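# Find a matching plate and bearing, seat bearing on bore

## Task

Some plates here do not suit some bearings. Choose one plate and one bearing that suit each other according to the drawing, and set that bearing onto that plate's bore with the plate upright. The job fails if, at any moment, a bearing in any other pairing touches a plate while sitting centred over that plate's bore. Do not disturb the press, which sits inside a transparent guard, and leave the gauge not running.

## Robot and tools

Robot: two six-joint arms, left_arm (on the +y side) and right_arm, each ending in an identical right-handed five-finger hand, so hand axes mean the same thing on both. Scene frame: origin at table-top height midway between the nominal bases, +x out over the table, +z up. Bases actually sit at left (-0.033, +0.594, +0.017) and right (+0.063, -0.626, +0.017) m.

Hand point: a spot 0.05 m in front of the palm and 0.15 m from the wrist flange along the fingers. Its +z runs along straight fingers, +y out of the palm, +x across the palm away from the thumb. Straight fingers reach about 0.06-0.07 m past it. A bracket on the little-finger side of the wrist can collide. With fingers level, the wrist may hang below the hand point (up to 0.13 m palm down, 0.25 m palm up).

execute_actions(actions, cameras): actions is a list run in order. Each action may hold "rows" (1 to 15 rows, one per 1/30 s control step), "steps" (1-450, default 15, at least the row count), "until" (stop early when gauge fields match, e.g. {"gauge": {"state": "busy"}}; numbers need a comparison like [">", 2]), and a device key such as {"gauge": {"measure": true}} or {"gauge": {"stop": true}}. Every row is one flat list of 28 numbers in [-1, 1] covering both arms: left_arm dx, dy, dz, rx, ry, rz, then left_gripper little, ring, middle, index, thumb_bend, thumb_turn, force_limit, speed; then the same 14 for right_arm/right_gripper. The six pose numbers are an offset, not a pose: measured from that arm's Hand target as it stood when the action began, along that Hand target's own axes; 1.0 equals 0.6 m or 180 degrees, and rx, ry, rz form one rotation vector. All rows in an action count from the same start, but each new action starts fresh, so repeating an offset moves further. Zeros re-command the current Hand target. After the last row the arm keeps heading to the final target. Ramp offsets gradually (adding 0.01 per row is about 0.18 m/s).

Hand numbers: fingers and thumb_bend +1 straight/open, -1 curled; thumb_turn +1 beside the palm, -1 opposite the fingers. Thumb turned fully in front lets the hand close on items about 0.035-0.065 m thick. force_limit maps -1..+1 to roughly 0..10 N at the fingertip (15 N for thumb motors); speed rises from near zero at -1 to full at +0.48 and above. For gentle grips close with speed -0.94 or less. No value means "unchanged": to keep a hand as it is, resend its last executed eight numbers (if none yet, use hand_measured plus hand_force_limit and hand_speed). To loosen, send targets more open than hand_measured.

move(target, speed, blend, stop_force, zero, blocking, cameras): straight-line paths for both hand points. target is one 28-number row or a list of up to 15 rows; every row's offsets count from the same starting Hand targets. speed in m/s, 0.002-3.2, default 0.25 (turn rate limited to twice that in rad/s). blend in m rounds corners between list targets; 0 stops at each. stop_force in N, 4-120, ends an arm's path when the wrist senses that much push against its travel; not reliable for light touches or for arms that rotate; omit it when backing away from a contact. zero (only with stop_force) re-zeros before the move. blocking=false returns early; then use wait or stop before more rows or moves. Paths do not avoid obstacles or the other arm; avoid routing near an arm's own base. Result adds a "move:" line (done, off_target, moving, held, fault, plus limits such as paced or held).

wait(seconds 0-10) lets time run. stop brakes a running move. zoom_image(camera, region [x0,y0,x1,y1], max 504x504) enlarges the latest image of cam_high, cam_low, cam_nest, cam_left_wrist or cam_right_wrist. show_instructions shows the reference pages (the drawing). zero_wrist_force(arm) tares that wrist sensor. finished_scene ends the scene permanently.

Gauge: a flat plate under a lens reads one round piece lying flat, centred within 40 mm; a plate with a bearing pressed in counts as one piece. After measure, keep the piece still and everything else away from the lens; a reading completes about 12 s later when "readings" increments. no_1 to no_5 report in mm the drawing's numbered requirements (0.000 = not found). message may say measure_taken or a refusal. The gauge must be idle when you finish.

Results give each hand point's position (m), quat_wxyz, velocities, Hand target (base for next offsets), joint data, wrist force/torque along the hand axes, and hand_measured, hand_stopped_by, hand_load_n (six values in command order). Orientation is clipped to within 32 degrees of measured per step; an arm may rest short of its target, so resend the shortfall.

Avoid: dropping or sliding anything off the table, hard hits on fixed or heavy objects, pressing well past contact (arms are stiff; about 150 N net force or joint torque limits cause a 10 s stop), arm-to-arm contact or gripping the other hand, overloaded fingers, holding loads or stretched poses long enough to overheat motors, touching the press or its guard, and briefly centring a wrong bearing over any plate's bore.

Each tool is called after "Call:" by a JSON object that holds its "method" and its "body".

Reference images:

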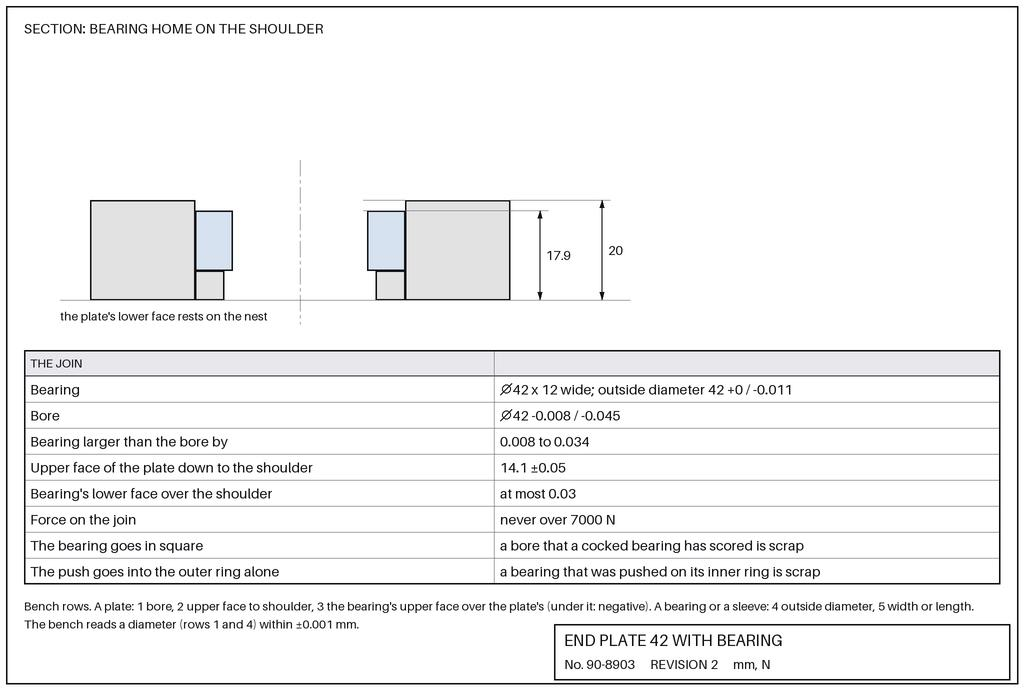

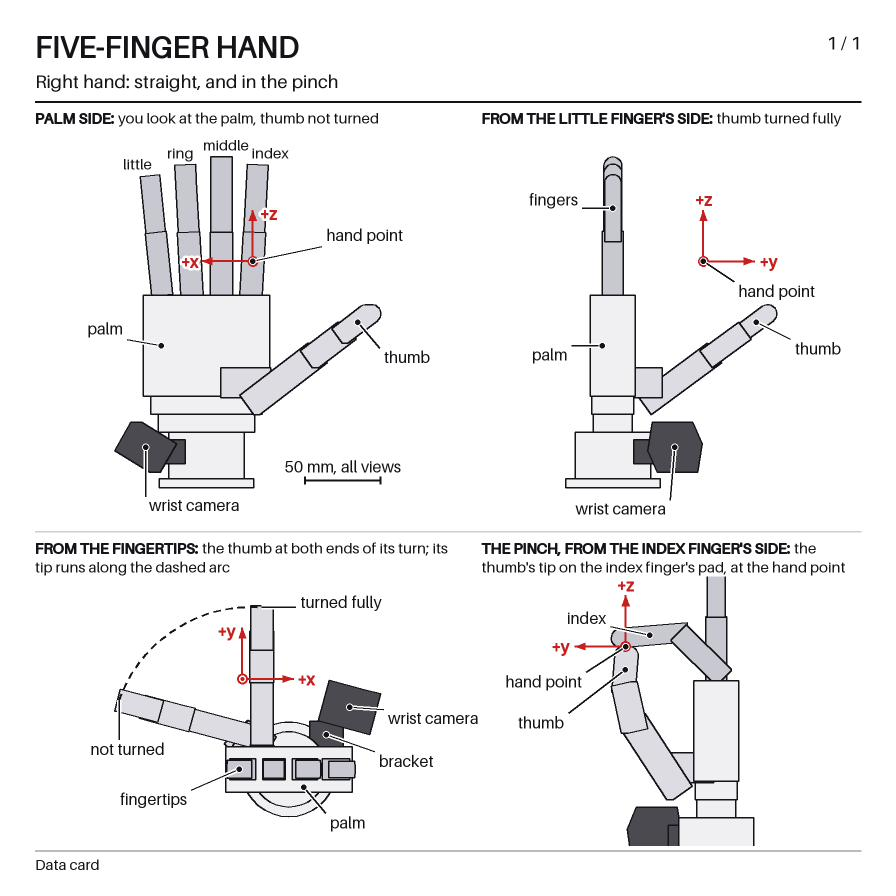

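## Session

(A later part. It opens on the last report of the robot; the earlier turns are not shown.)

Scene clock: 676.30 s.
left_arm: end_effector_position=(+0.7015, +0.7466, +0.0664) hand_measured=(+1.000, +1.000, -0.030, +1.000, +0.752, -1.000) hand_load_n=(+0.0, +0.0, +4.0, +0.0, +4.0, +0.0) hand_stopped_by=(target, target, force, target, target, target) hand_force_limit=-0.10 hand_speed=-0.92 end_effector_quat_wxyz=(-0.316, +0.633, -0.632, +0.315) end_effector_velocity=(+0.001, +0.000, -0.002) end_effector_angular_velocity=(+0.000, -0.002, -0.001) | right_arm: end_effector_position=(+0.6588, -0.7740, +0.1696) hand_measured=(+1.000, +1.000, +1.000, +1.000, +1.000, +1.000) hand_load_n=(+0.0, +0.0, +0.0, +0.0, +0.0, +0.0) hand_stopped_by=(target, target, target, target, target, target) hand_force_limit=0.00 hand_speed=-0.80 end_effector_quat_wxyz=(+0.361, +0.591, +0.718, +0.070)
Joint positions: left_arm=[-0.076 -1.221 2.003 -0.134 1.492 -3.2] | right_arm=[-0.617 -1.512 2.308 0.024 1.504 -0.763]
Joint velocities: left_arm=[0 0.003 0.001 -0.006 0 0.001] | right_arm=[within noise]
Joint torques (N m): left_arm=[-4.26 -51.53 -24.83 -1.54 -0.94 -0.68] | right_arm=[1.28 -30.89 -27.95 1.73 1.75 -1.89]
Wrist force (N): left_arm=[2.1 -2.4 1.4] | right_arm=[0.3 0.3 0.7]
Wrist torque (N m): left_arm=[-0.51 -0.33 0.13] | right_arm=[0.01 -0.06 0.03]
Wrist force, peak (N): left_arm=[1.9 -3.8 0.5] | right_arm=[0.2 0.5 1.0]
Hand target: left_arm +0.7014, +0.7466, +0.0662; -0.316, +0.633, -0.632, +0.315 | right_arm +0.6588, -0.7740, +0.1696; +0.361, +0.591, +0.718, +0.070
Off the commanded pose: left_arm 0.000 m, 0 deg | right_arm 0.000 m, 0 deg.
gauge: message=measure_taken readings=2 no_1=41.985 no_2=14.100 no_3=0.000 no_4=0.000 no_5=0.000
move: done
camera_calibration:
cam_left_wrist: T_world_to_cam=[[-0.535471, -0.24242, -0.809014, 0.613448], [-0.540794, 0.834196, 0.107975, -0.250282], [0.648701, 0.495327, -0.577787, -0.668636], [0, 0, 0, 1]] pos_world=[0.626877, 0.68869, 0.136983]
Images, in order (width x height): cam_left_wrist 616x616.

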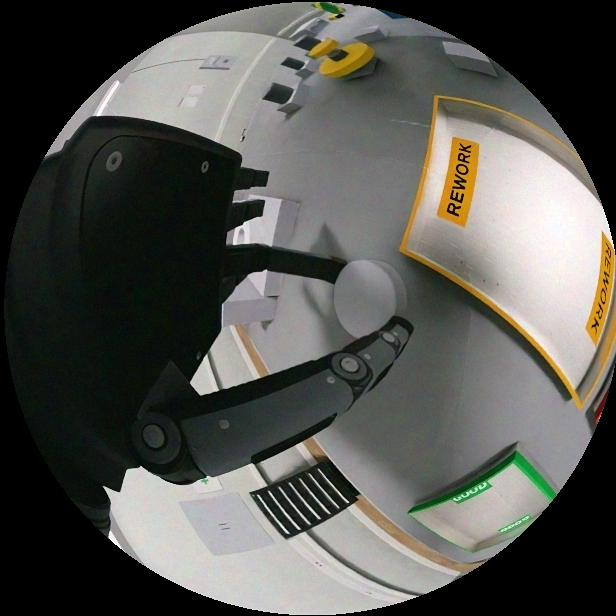

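Call:
{"method": "move", "body": {"target": [[-0.025,-0.1802,0.073,0,0,0,1,1,-0.4,1,0.75,-1,-0.1,-0.92,0,0,0,0,0,0,1,1,1,1,1,1,0,-0.8],[-0.056,-0.2935,0.2675,0,0,0,1,1,-0.4,1,0.75,-1,-0.1,-0.92,0,0,0,0,0,0,1,1,1,1,1,1,0,-0.8],[-0.056,-0.2492,0.3008,0,0,0,1,1,-0.4,1,0.75,-1,-0.1,-0.92,0,0,0,0,0,0,1,1,1,1,1,1,0,-0.8]], "speed": [0.1,0.1,0.04], "blend": [0.03,0.01,0], "cameras": ["cam_left_wrist","cam_high"]}}

Call:
{"method": "zoom_image", "body": {"camera": "cam_left_wrist", "region": [280, 180, 480, 380]}}

Call:
{"method": "zoom_image", "body": {"camera": "cam_high", "region": [660, 240, 780, 360]}}

Scene clock: 691.93 s.
left_arm: end_effector_position=(+0.9353, +0.7806, +0.0767) hand_measured=(+1.000, +1.000, -0.030, +1.000, +0.752, -1.000) hand_load_n=(+0.0, +0.0, +4.0, +0.0, +3.5, +0.5) hand_stopped_by=(target, target, force, target, target, target) hand_force_limit=-0.10 hand_speed=-0.92 end_effector_quat_wxyz=(-0.316, +0.633, -0.632, +0.315) end_effector_velocity=(+0.000, -0.001, +0.003) end_effector_angular_velocity=(+0.000, +0.001, -0.001) | right_arm: end_effector_position=(+0.6588, -0.7740, +0.1696) hand_measured=(+1.000, +1.000, +1.000, +1.000, +1.000, +1.000) hand_load_n=(+0.0, +0.0, +0.0, +0.0, +0.0, +0.5) hand_stopped_by=(target, target, target, target, target, target) hand_force_limit=0.00 hand_speed=-0.80 end_effector_quat_wxyz=(+0.361, +0.591, +0.718, +0.070)
Joint positions: left_arm=[-0.003 -0.914 1.471 0.09 1.55 -3.157] | right_arm=[-0.617 -1.512 2.308 0.024 1.504 -0.763]
Joint velocities: left_arm=[-0.001 -0.002 -0.001 0.005 0.001 0] | right_arm=[within noise]
Joint torques (N m): left_arm=[-8.09 -102.83 -43.62 1.2 -1.3 -2.69] | right_arm=[0.27 -31.61 -28.87 1.75 1.01 -2.39]
Wrist force (N): left_arm=[2.8 -2.5 0.5] | right_arm=[0.4 0.5 0.7]
Wrist torque (N m): left_arm=[-0.52 -0.41 0.04] | right_arm=[0.04 -0.09 0.04]
Wrist force, peak (N): left_arm=[2.7 -3.7 1.0] | right_arm=[0.5 0.4 1.1]
Hand target: left_arm +0.9354, +0.7806, +0.0769; -0.316, +0.633, -0.632, +0.315 | right_arm +0.6588, -0.7740, +0.1696; +0.361, +0.591, +0.718, +0.070
Off the commanded pose: left_arm 0.000 m, 0 deg | right_arm 0.000 m, 0 deg.
gauge: message=measure_taken readings=2 no_1=41.985 no_2=14.100 no_3=0.000 no_4=0.000 no_5=0.000
move: done
camera_calibration:
cam_left_wrist: T_world_to_cam=[[-0.535841, -0.242328, -0.808797, 0.755492], [-0.540721, 0.834202, 0.108297, -0.153379], [0.648456, 0.495363, -0.578031, -0.831036], [0, 0, 0, 1]] pos_world=[0.860778, 0.72269, 0.147285]
Images, in order (width x height): cam_high 896x504, cam_left_wrist 616x616.

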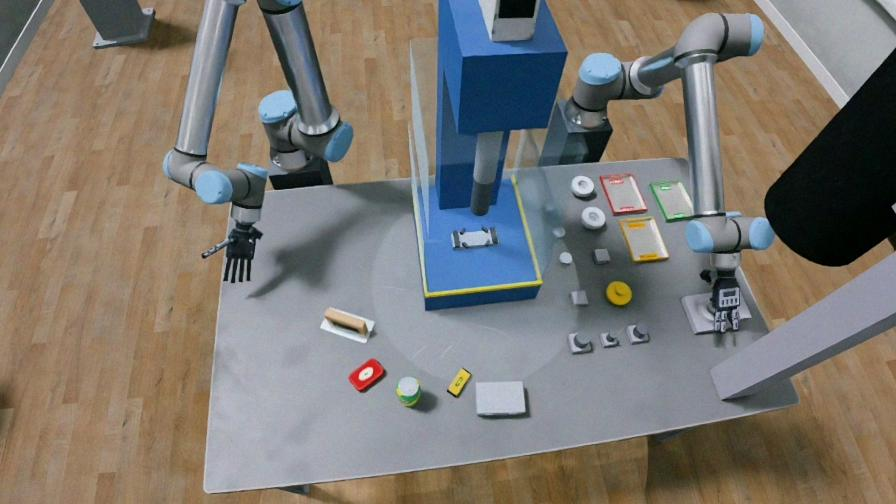

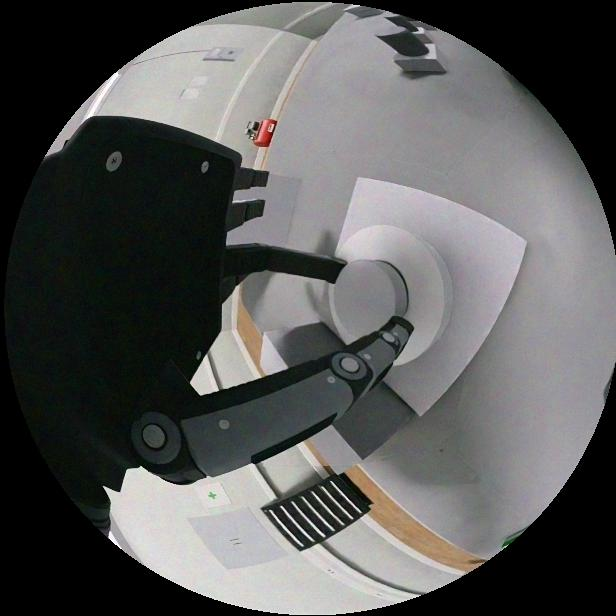

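Scaled by 2.520 from the camera's 616x616 image, which has a finer 880x880 frame.

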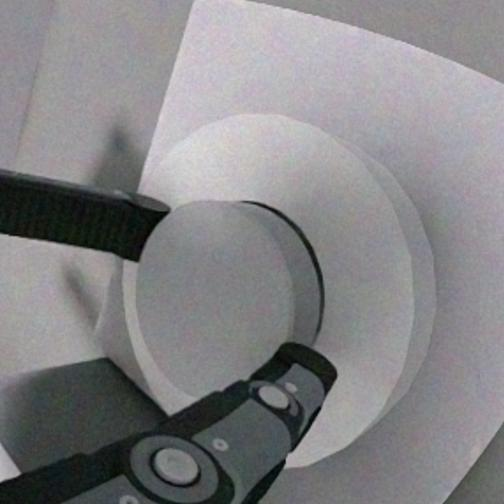

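Scaled by 4.200 from the camera's 896x504 image, which has a finer 1280x720 frame.

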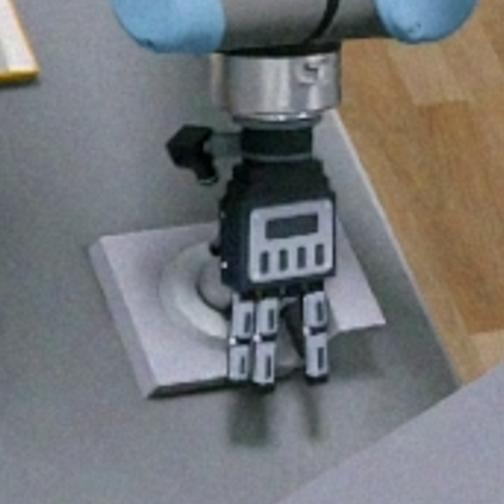

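Call:
{"method": "move", "body": {"target": [[-0.0033,-0.0045,0.006,0,0,0,1,1,-0.4,1,0.75,-1,-0.1,-0.92,0,0,0,0,0,0,1,1,1,1,1,1,0,-0.8],[-0.0033,0.0128,0.019,0,0,0,1,1,-0.4,1,0.75,-1,-0.1,-0.92,0,0,0,0,0,0,1,1,1,1,1,1,0,-0.8]], "speed": 0.012, "stop_force": 4, "cameras": ["cam_left_wrist"]}}

Call:
{"method": "zoom_image", "body": {"camera": "cam_left_wrist", "region": [280, 180, 480, 380]}}

Scene clock: 715.80 s.
left_arm: end_effector_position=(+0.9399, +0.7826, +0.0714) hand_measured=(+1.000, +1.000, -0.030, +1.000, +0.752, -1.000) hand_load_n=(+0.0, +0.0, +4.0, +0.0, +4.0, +0.5) hand_stopped_by=(target, target, force, target, target, target) hand_force_limit=-0.10 hand_speed=-0.92 end_effector_quat_wxyz=(-0.316, +0.633, -0.632, +0.315) | right_arm: end_effector_position=(+0.6588, -0.7740, +0.1696) hand_measured=(+1.000, +1.000, +1.000, +1.000, +1.000, +1.000) hand_load_n=(+0.0, +0.0, +0.0, +0.0, +0.0, +0.0) hand_stopped_by=(target, target, target, target, target, target) hand_force_limit=0.00 hand_speed=-0.80 end_effector_quat_wxyz=(+0.361, +0.591, +0.718, +0.070)
Joint positions: left_arm=[-0.001 -0.902 1.461 0.087 1.552 -3.155] | right_arm=[-0.617 -1.512 2.308 0.024 1.504 -0.763]
Joint torques (N m): left_arm=[9.48 -99.36 -45.09 0.76 0.16 1.87] | right_arm=[-1.05 -32.95 -28.17 1.45 1.67 -2.22]
Wrist force (N): left_arm=[3.0 -2.5 0.6] | right_arm=[0.4 0.3 0.6]
Wrist torque (N m): left_arm=[-0.54 -0.43 0.05] | right_arm=[0.03 -0.07 0.04]
Wrist force, peak (N): left_arm=[2.9 -5.1 -3.2] | right_arm=[0.4 0.4 1.1]
Hand target: left_arm +0.9399, +0.7826, +0.0714; -0.316, +0.633, -0.632, +0.315 (not the last commanded pose) | right_arm +0.6588, -0.7740, +0.1696; +0.361, +0.591, +0.718, +0.070
Off the commanded pose: left_arm 0.007 m, 0 deg | right_arm 0.000 m, 0 deg.
gauge: message=measure_taken readings=2 no_1=41.985 no_2=14.100 no_3=0.000 no_4=0.000 no_5=0.000
move: contact (left_arm); path passed 1 of 2 targets
camera_calibration:
cam_left_wrist: T_world_to_cam=[[-0.535602, -0.242417, -0.808928, 0.75403], [-0.540777, 0.834195, 0.108066, -0.1519], [0.648607, 0.49533, -0.57789, -0.8382], [0, 0, 0, 1]] pos_world=[0.865378, 0.72469, 0.141984]
Images, in order (width x height): cam_left_wrist 616x616.

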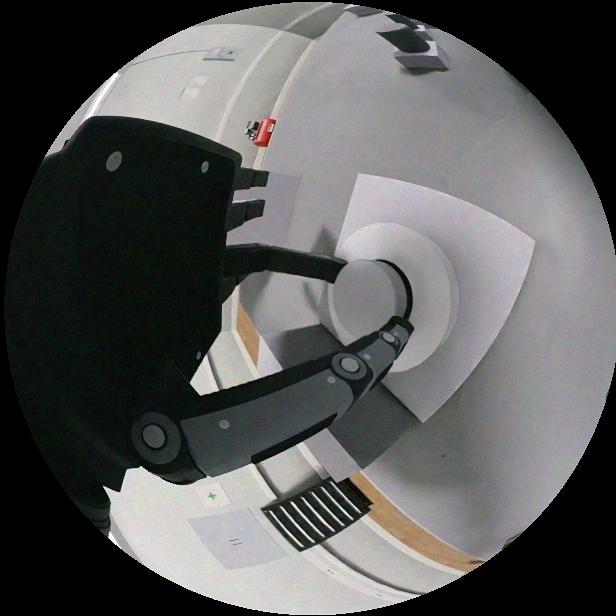

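Scaled by 2.520 from the camera's 616x616 image, which has a finer 880x880 frame.

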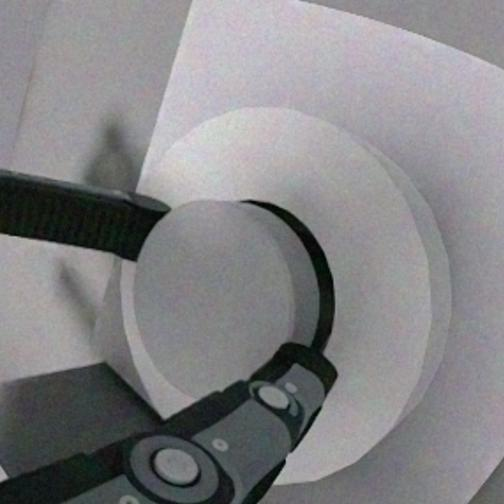

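Call:
{"method": "zoom_image", "body": {"camera": "cam_left_wrist", "region": [325, 245, 425, 345]}}

Scaled by 5.040 from the camera's 616x616 image, which has a finer 880x880 frame.

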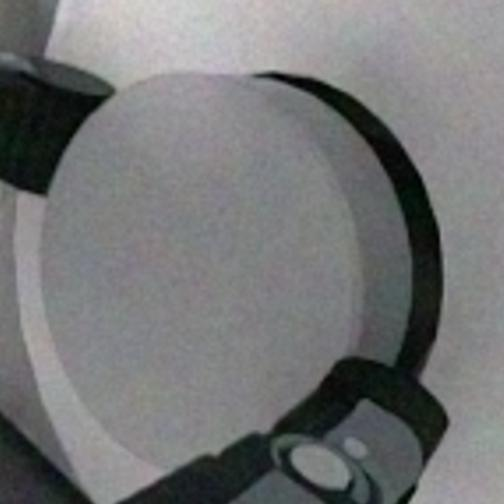

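Call:
{"method": "move", "body": {"target": [[0,-0.004,-0.003,0,0,0,1,1,-0.4,1,0.75,-1,-0.1,-0.92,0,0,0,0,0,0,1,1,1,1,1,1,0,-0.8],[0.0027,-0.0011,-0.0069,0,0,0,1,1,-0.4,1,0.75,-1,-0.1,-0.92,0,0,0,0,0,0,1,1,1,1,1,1,0,-0.8]], "speed": 0.02}}

Call:
{"method": "move", "body": {"target": [0,0.0093,0.007,0,0,0,1,1,-0.4,1,0.75,-1,-0.1,-0.92,0,0,0,0,0,0,1,1,1,1,1,1,0,-0.8], "speed": 0.01, "stop_force": 4, "cameras": ["cam_left_wrist"]}}

Call:
{"method": "zoom_image", "body": {"camera": "cam_left_wrist", "region": [325, 245, 425, 345]}}

Scene clock: 747.47 s.
left_arm: end_effector_position=(+0.9370, +0.7810, +0.0744) hand_measured=(+1.000, +1.000, -0.030, +1.000, +0.752, -1.000) hand_load_n=(+0.0, +0.0, +4.5, +0.0, +4.0, +0.5) hand_stopped_by=(target, target, force, target, target, target) hand_force_limit=-0.10 hand_speed=-0.92 end_effector_quat_wxyz=(-0.316, +0.633, -0.632, +0.315) | right_arm: end_effector_position=(+0.6588, -0.7740, +0.1696) hand_measured=(+1.000, +1.000, +1.000, +1.000, +1.000, +1.000) hand_load_n=(+0.0, +0.0, +0.0, +0.0, +0.0, +0.0) hand_stopped_by=(target, target, target, target, target, target) hand_force_limit=0.00 hand_speed=-0.80 end_effector_quat_wxyz=(+0.361, +0.591, +0.718, +0.070)
Joint positions: left_arm=[-0.003 -0.91 1.468 0.088 1.55 -3.157] | right_arm=[-0.617 -1.512 2.308 0.024 1.504 -0.763]
Joint torques (N m): left_arm=[1.9 -79.02 -44.92 1.04 0.21 -2.58] | right_arm=[-0.85 -33.04 -28.2 2.01 1.35 -2.21]
Wrist force (N): left_arm=[2.6 -2.9 0.7] | right_arm=[0.4 0.1 0.7]
Wrist torque (N m): left_arm=[-0.59 -0.38 0.02] | right_arm=[-0.01 -0.08 0.04]
Wrist force, peak (N): left_arm=[3.1 -3.1 0.8] | right_arm=[0.1 0.7 1.2]
Hand target: left_arm +0.9370, +0.7810, +0.0744; -0.316, +0.633, -0.632, +0.315 | right_arm +0.6588, -0.7740, +0.1696; +0.361, +0.591, +0.718, +0.070
Off the commanded pose: left_arm 0.000 m, 0 deg | right_arm 0.000 m, 0 deg.
gauge: message=measure_taken readings=2 no_1=41.985 no_2=14.100 no_3=0.000 no_4=0.000 no_5=0.000
move: done

Scene clock: 749.23 s.
left_arm: end_effector_position=(+0.9370, +0.7809, +0.0692) hand_measured=(+1.000, +1.000, -0.030, +1.000, +0.752, -1.000) hand_load_n=(+0.0, +0.0, +4.0, +0.0, +4.0, +1.5) hand_stopped_by=(target, target, force, target, target, target) hand_force_limit=-0.10 hand_speed=-0.92 end_effector_quat_wxyz=(-0.316, +0.633, -0.632, +0.315) | right_arm: end_effector_position=(+0.6588, -0.7740, +0.1696) hand_measured=(+1.000, +1.000, +1.000, +1.000, +1.000, +1.000) hand_load_n=(+0.0, +0.0, +0.0, +0.5, +0.0, +0.0) hand_stopped_by=(target, target, target, target, target, target) hand_force_limit=0.00 hand_speed=-0.80 end_effector_quat_wxyz=(+0.361, +0.591, +0.718, +0.070)
Joint positions: left_arm=[-0.003 -0.905 1.47 0.081 1.551 -3.157] | right_arm=[-0.617 -1.512 2.308 0.024 1.504 -0.763]
Joint torques (N m): left_arm=[7.37 -101.47 -45.4 1.09 1.6 -0.26] | right_arm=[-0.02 -31.91 -28.13 1.69 1.31 -2.19]
Wrist force (N): left_arm=[2.5 -2.2 0.2] | right_arm=[0.6 0.2 0.7]
Wrist torque (N m): left_arm=[-0.59 -0.40 0.06] | right_arm=[0.00 -0.11 0.05]
Wrist force, peak (N): left_arm=[0.1 -6.9 -3.3] | right_arm=[0.1 0.6 1.0]
Hand target: left_arm +0.9371, +0.7809, +0.0692; -0.316, +0.633, -0.632, +0.315 (not the last commanded pose) | right_arm +0.6588, -0.7740, +0.1696; +0.361, +0.591, +0.718, +0.070
Off the commanded pose: left_arm 0.002 m, 0 deg | right_arm 0.000 m, 0 deg.
gauge: message=measure_taken readings=2 no_1=41.985 no_2=14.100 no_3=0.000 no_4=0.000 no_5=0.000
move: contact (left_arm)
camera_calibration:
cam_left_wrist: T_world_to_cam=[[-0.535647, -0.242384, -0.808908, 0.750297], [-0.540693, 0.83425, 0.108061, -0.151925], [0.64864, 0.495254, -0.577919, -0.836717], [0, 0, 0, 1]] pos_world=[0.862478, 0.722991, 0.139784]
Images, in order (width x height): cam_left_wrist 616x616.

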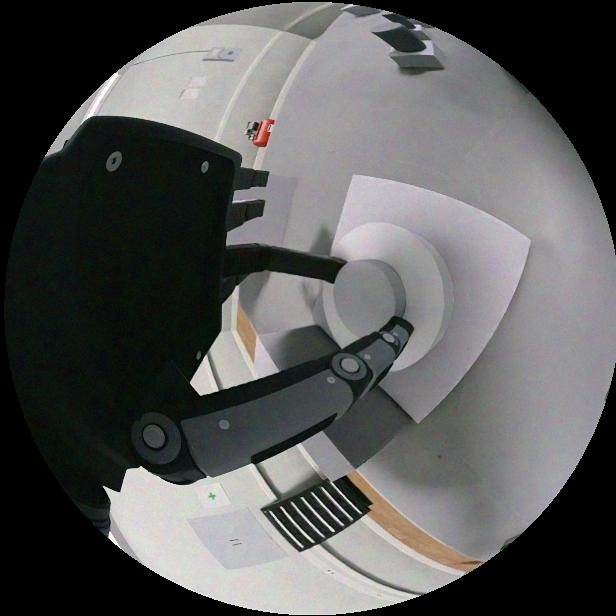

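Scaled by 5.040 from the camera's 616x616 image, which has a finer 880x880 frame.

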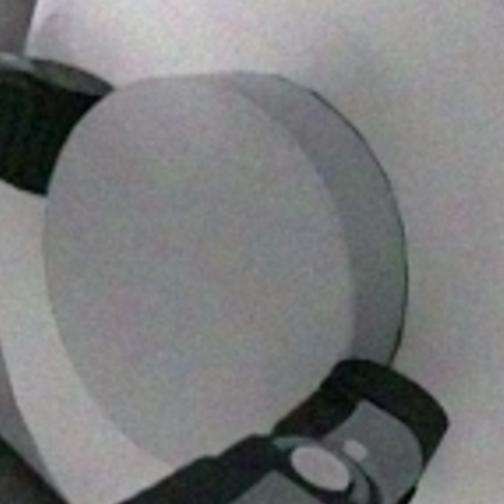

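Call:
{"method": "execute_actions", "body": {"actions": [{"rows":[[0,0,0,0,0,0,1,1,0.35,1,0.75,-1,-0.1,-0.85,0,0,0,0,0,0,1,1,1,1,1,1,0,-0.8]],"steps":60}], "cameras": ["cam_left_wrist"]}}

Call:
{"method": "zoom_image", "body": {"camera": "cam_left_wrist", "region": [325, 245, 425, 345]}}

Scene clock: 758.23 s.
left_arm: end_effector_position=(+0.9371, +0.7809, +0.0692) hand_measured=(+1.000, +1.000, +0.048, +1.000, +0.750, -1.000) hand_load_n=(+0.0, +0.0, -11.0, +0.0, +0.5, +0.0) hand_stopped_by=(target, target, stalled, target, target, target) hand_force_limit=-0.10 hand_speed=-0.85 end_effector_quat_wxyz=(-0.316, +0.633, -0.632, +0.315) | right_arm: end_effector_position=(+0.6588, -0.7740, +0.1696) hand_measured=(+1.000, +1.000, +1.000, +1.000, +1.000, +1.000) hand_load_n=(+0.0, +0.0, +0.0, +0.0, +0.0, +0.0) hand_stopped_by=(target, target, target, target, target, target) hand_force_limit=0.00 hand_speed=-0.80 end_effector_quat_wxyz=(+0.361, +0.591, +0.718, +0.070)
Joint positions: left_arm=[-0.003 -0.905 1.47 0.081 1.551 -3.157] | right_arm=[-0.617 -1.512 2.308 0.024 1.504 -0.763]
Joint torques (N m): left_arm=[6.65 -66.26 -36.49 0.97 0.49 -0.66] | right_arm=[0.15 -33.15 -29.58 1.8 1.52 -2.03]
Wrist force (N): left_arm=[2.6 -7.6 -12.7] | right_arm=[0.3 0.1 1.2]
Wrist torque (N m): left_arm=[-0.51 -0.10 -0.09] | right_arm=[-0.04 -0.08 0.03]
Wrist force, peak (N): left_arm=[2.8 -8.4 -13.6] | right_arm=[0.5 0.7 1.1]
Hand target: left_arm +0.9371, +0.7809, +0.0692; -0.316, +0.633, -0.632, +0.315 | right_arm +0.6588, -0.7740, +0.1696; +0.361, +0.591, +0.718, +0.070
Off the commanded pose: left_arm 0.000 m, 0 deg | right_arm 0.000 m, 0 deg.
gauge: message=measure_taken readings=2 no_1=41.985 no_2=14.100 no_3=0.000 no_4=0.000 no_5=0.000
camera_calibration:
cam_left_wrist: T_world_to_cam=[[-0.535647, -0.242384, -0.808908, 0.750297], [-0.540693, 0.83425, 0.108061, -0.151925], [0.64864, 0.495254, -0.577919, -0.836717], [0, 0, 0, 1]] pos_world=[0.862478, 0.722991, 0.139784]
Images, in order (width x height): cam_left_wrist 616x616.

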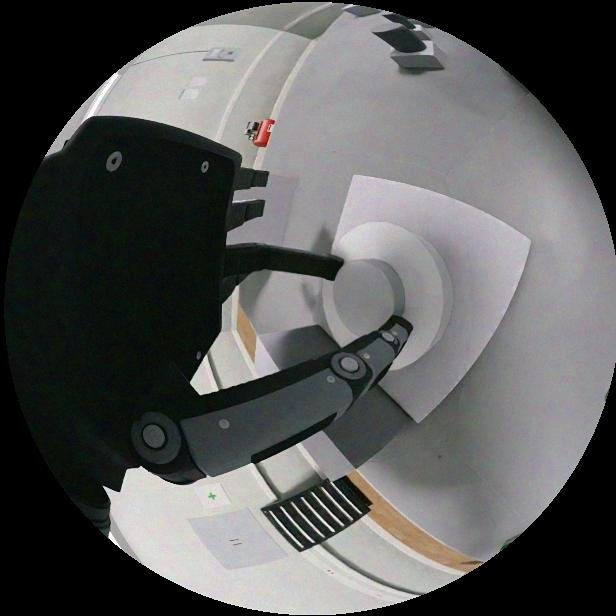

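Scaled by 5.040 from the camera's 616x616 image, which has a finer 880x880 frame.

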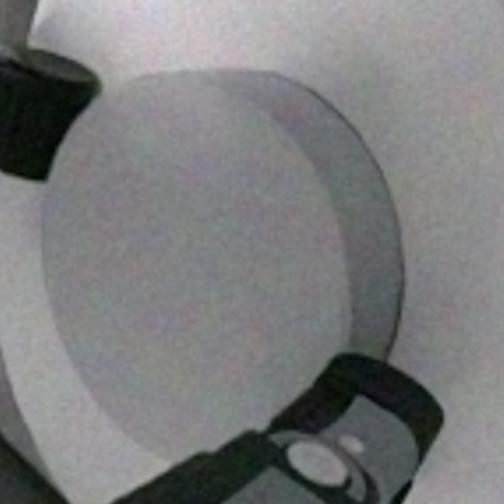

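Call:
{"method": "execute_actions", "body": {"actions": [{"rows":[[0,-0.0018,-0.0013,0,0,0,1,1,0.35,1,0.75,-1,-0.1,-0.85,0,0,0,0,0,0,1,1,1,1,1,1,0,-0.8],[0,-0.0035,-0.0027,0,0,0,1,1,0.35,1,0.75,-1,-0.1,-0.85,0,0,0,0,0,0,1,1,1,1,1,1,0,-0.8],[0,-0.0053,-0.004,0,0,0,1,1,0.4,1,0.75,-1,-0.1,-0.6,0,0,0,0,0,0,1,1,1,1,1,1,0,-0.8]],"steps":40}], "cameras": ["cam_left_wrist"]}}

Call:
{"method": "zoom_image", "body": {"camera": "cam_left_wrist", "region": [305, 225, 445, 365]}}

Scene clock: 765.43 s.
left_arm: end_effector_position=(+0.9370, +0.7809, +0.0732) hand_measured=(+1.000, +1.000, +0.400, +1.000, +0.750, -1.000) hand_load_n=(+0.0, +0.0, +0.0, +0.0, +0.0, +0.0) hand_stopped_by=(target, target, target, target, target, target) hand_force_limit=-0.10 hand_speed=-0.60 end_effector_quat_wxyz=(-0.316, +0.633, -0.632, +0.315) | right_arm: end_effector_position=(+0.6588, -0.7740, +0.1696) hand_measured=(+1.000, +1.000, +1.000, +1.000, +1.000, +1.000) hand_load_n=(+0.0, +0.0, +0.0, +0.0, +0.0, +0.0) hand_stopped_by=(target, target, target, target, target, target) hand_force_limit=0.00 hand_speed=-0.80 end_effector_quat_wxyz=(+0.361, +0.591, +0.718, +0.070)
Joint positions: left_arm=[-0.003 -0.908 1.468 0.086 1.551 -3.157] | right_arm=[-0.617 -1.512 2.308 0.024 1.504 -0.763]
Joint torques (N m): left_arm=[4.97 -79.04 -27.89 -1.41 -0.05 -0.57] | right_arm=[1.32 -33.32 -28.48 1.83 1.39 -1.8]
Wrist force (N): left_arm=[2.6 -3.3 0.4] | right_arm=[0.2 0.0 0.8]
Wrist torque (N m): left_arm=[-0.60 -0.36 0.01] | right_arm=[-0.03 -0.06 0.03]
Wrist force, peak (N): left_arm=[3.0 -8.3 -13.4] | right_arm=[0.5 0.4 1.0]
Hand target: left_arm +0.9370, +0.7809, +0.0732; -0.316, +0.633, -0.632, +0.315 | right_arm +0.6588, -0.7740, +0.1696; +0.361, +0.591, +0.718, +0.070
Off the commanded pose: left_arm 0.000 m, 0 deg | right_arm 0.000 m, 0 deg.
gauge: message=measure_taken readings=2 no_1=41.985 no_2=14.100 no_3=0.000 no_4=0.000 no_5=0.000
camera_calibration:
cam_left_wrist: T_world_to_cam=[[-0.535647, -0.242384, -0.808908, 0.753452], [-0.540693, 0.83425, 0.108061, -0.152346], [0.64864, 0.495254, -0.577919, -0.834463], [0, 0, 0, 1]] pos_world=[0.862478, 0.722991, 0.143684]
Images, in order (width x height): cam_left_wrist 616x616.

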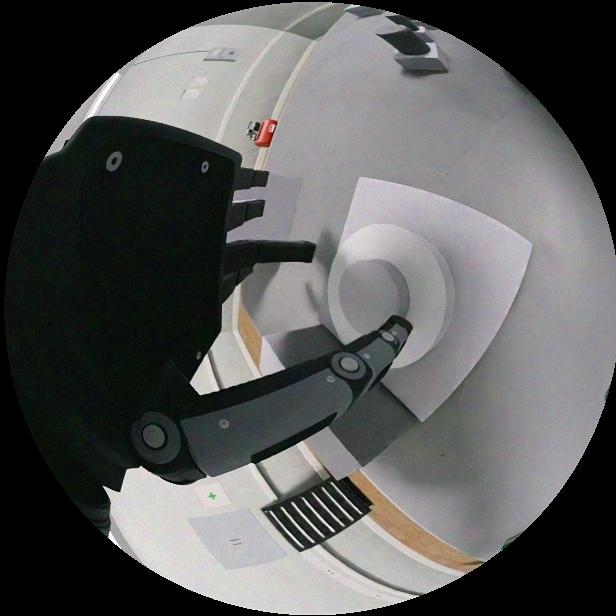

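Scaled by 3.600 from the camera's 616x616 image, which has a finer 880x880 frame.

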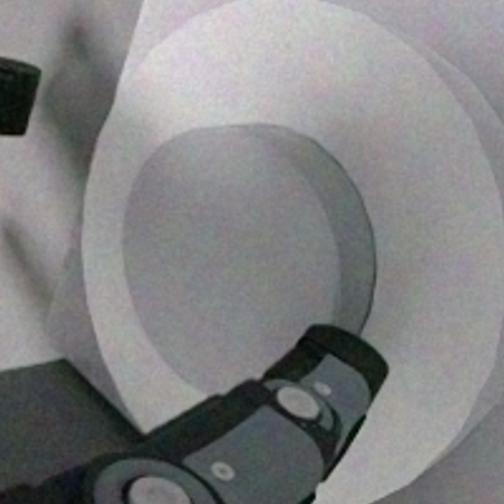

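Call:
{"method": "move", "body": {"target": [[0,0.004,-0.022,0,0,0,1,1,0.4,1,0.75,-1,-0.1,-0.6,0,0,0,0,0,0,1,1,1,1,1,1,0,-0.8],[0.05,-0.0523,-0.457,0,0,0,1,1,0.4,1,0.75,-1,-0.1,-0.6,0,0,0,0,0,0,1,1,1,1,1,1,0,-0.8]], "speed": [0.03,0.25], "blend": [0.002,0], "cameras": ["cam_left_wrist","cam_high"]}}

Call:
{"method": "zoom_image", "body": {"camera": "cam_left_wrist", "region": [250, 170, 410, 330]}}

Call:
{"method": "zoom_image", "body": {"camera": "cam_high", "region": [670, 270, 760, 350]}}

Scene clock: 775.33 s.
left_arm: end_effector_position=(+0.7371, +0.7505, +0.2632) hand_measured=(+1.000, +1.000, +0.400, +1.000, +0.750, -1.000) hand_load_n=(+0.0, +0.0, +0.5, +0.0, +0.0, +0.0) hand_stopped_by=(target, target, target, target, target, target) hand_force_limit=-0.10 hand_speed=-0.60 end_effector_quat_wxyz=(-0.316, +0.633, -0.632, +0.315) | right_arm: end_effector_position=(+0.6588, -0.7740, +0.1696) hand_measured=(+1.000, +1.000, +1.000, +1.000, +1.000, +1.000) hand_load_n=(+0.0, +0.0, +0.0, +0.0, +0.0, +0.0) hand_stopped_by=(target, target, target, target, target, target) hand_force_limit=0.00 hand_speed=-0.80 end_effector_quat_wxyz=(+0.361, +0.591, +0.718, +0.070)
Joint positions: left_arm=[-0.063 -1.358 1.771 0.235 1.503 -3.193] | right_arm=[-0.617 -1.512 2.308 0.024 1.504 -0.763]
Joint torques (N m): left_arm=[19.24 -68.67 -42.42 0.94 1.7 3.01] | right_arm=[-4.16 -33.61 -28.42 1.89 1.14 -2.27]
Wrist force (N): left_arm=[2.1 -3.1 0.1] | right_arm=[0.3 0.0 0.8]
Wrist torque (N m): left_arm=[-0.51 -0.30 0.22] | right_arm=[-0.03 -0.06 0.02]
Wrist force, peak (N): left_arm=[2.7 -4.2 3.3] | right_arm=[0.6 0.3 1.2]
Hand target: left_arm +0.7370, +0.7506, +0.2633; -0.316, +0.633, -0.632, +0.315 | right_arm +0.6588, -0.7740, +0.1696; +0.361, +0.591, +0.718, +0.070
Off the commanded pose: left_arm 0.000 m, 0 deg | right_arm 0.000 m, 0 deg.
gauge: message=measure_taken readings=2 no_1=41.985 no_2=14.100 no_3=0.000 no_4=0.000 no_5=0.000
move: done
camera_calibration:
cam_left_wrist: T_world_to_cam=[[-0.535604, -0.242452, -0.808916, 0.792749], [-0.540737, 0.83423, 0.107997, -0.255602], [0.648639, 0.495254, -0.57792, -0.579817], [0, 0, 0, 1]] pos_world=[0.662478, 0.692591, 0.333784]
Images, in order (width x height): cam_high 896x504, cam_left_wrist 616x616.

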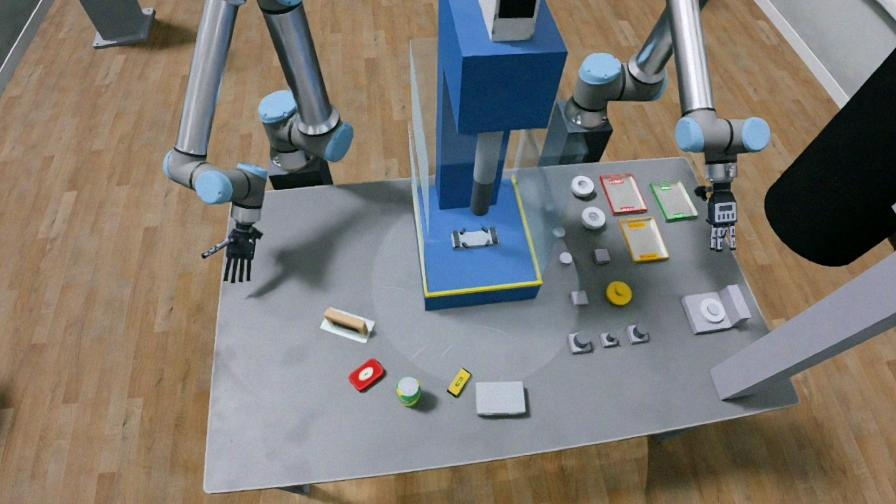

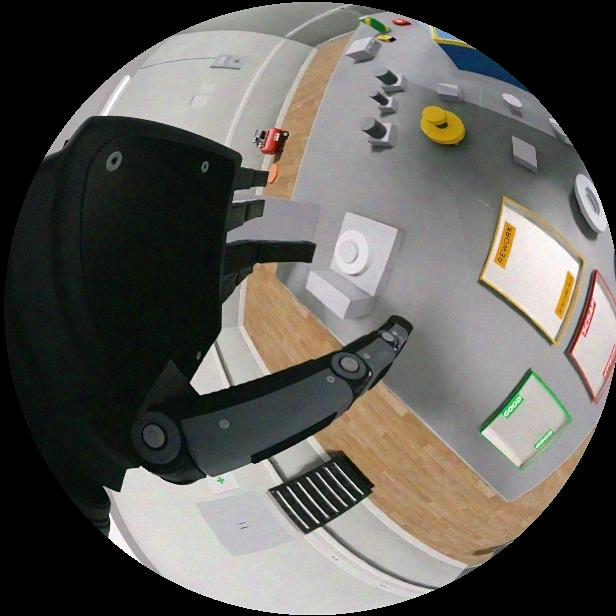

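Scaled by 3.150 from the camera's 616x616 image, which has a finer 880x880 frame.

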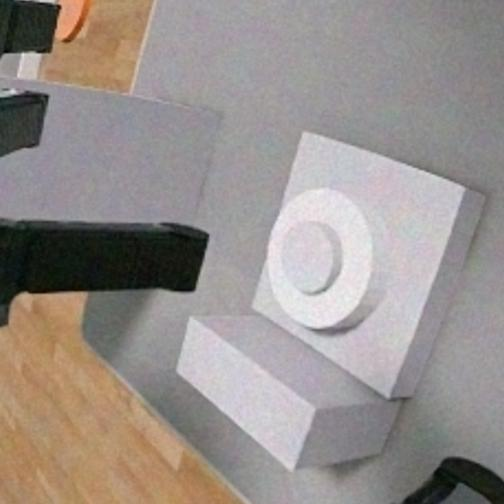

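Scaled by 5.600 from the camera's 896x504 image, which has a finer 1280x720 frame.

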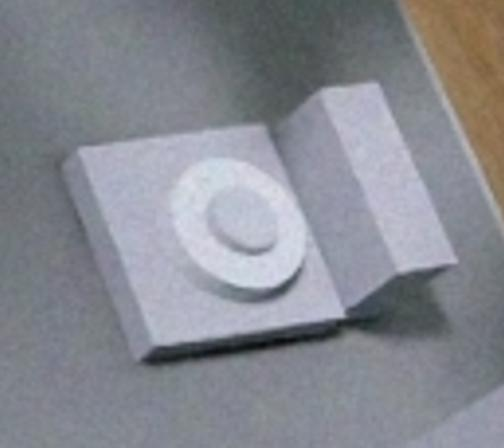

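Call:
{"method": "finished_scene", "body": {}}

The scene is finished: the task was done.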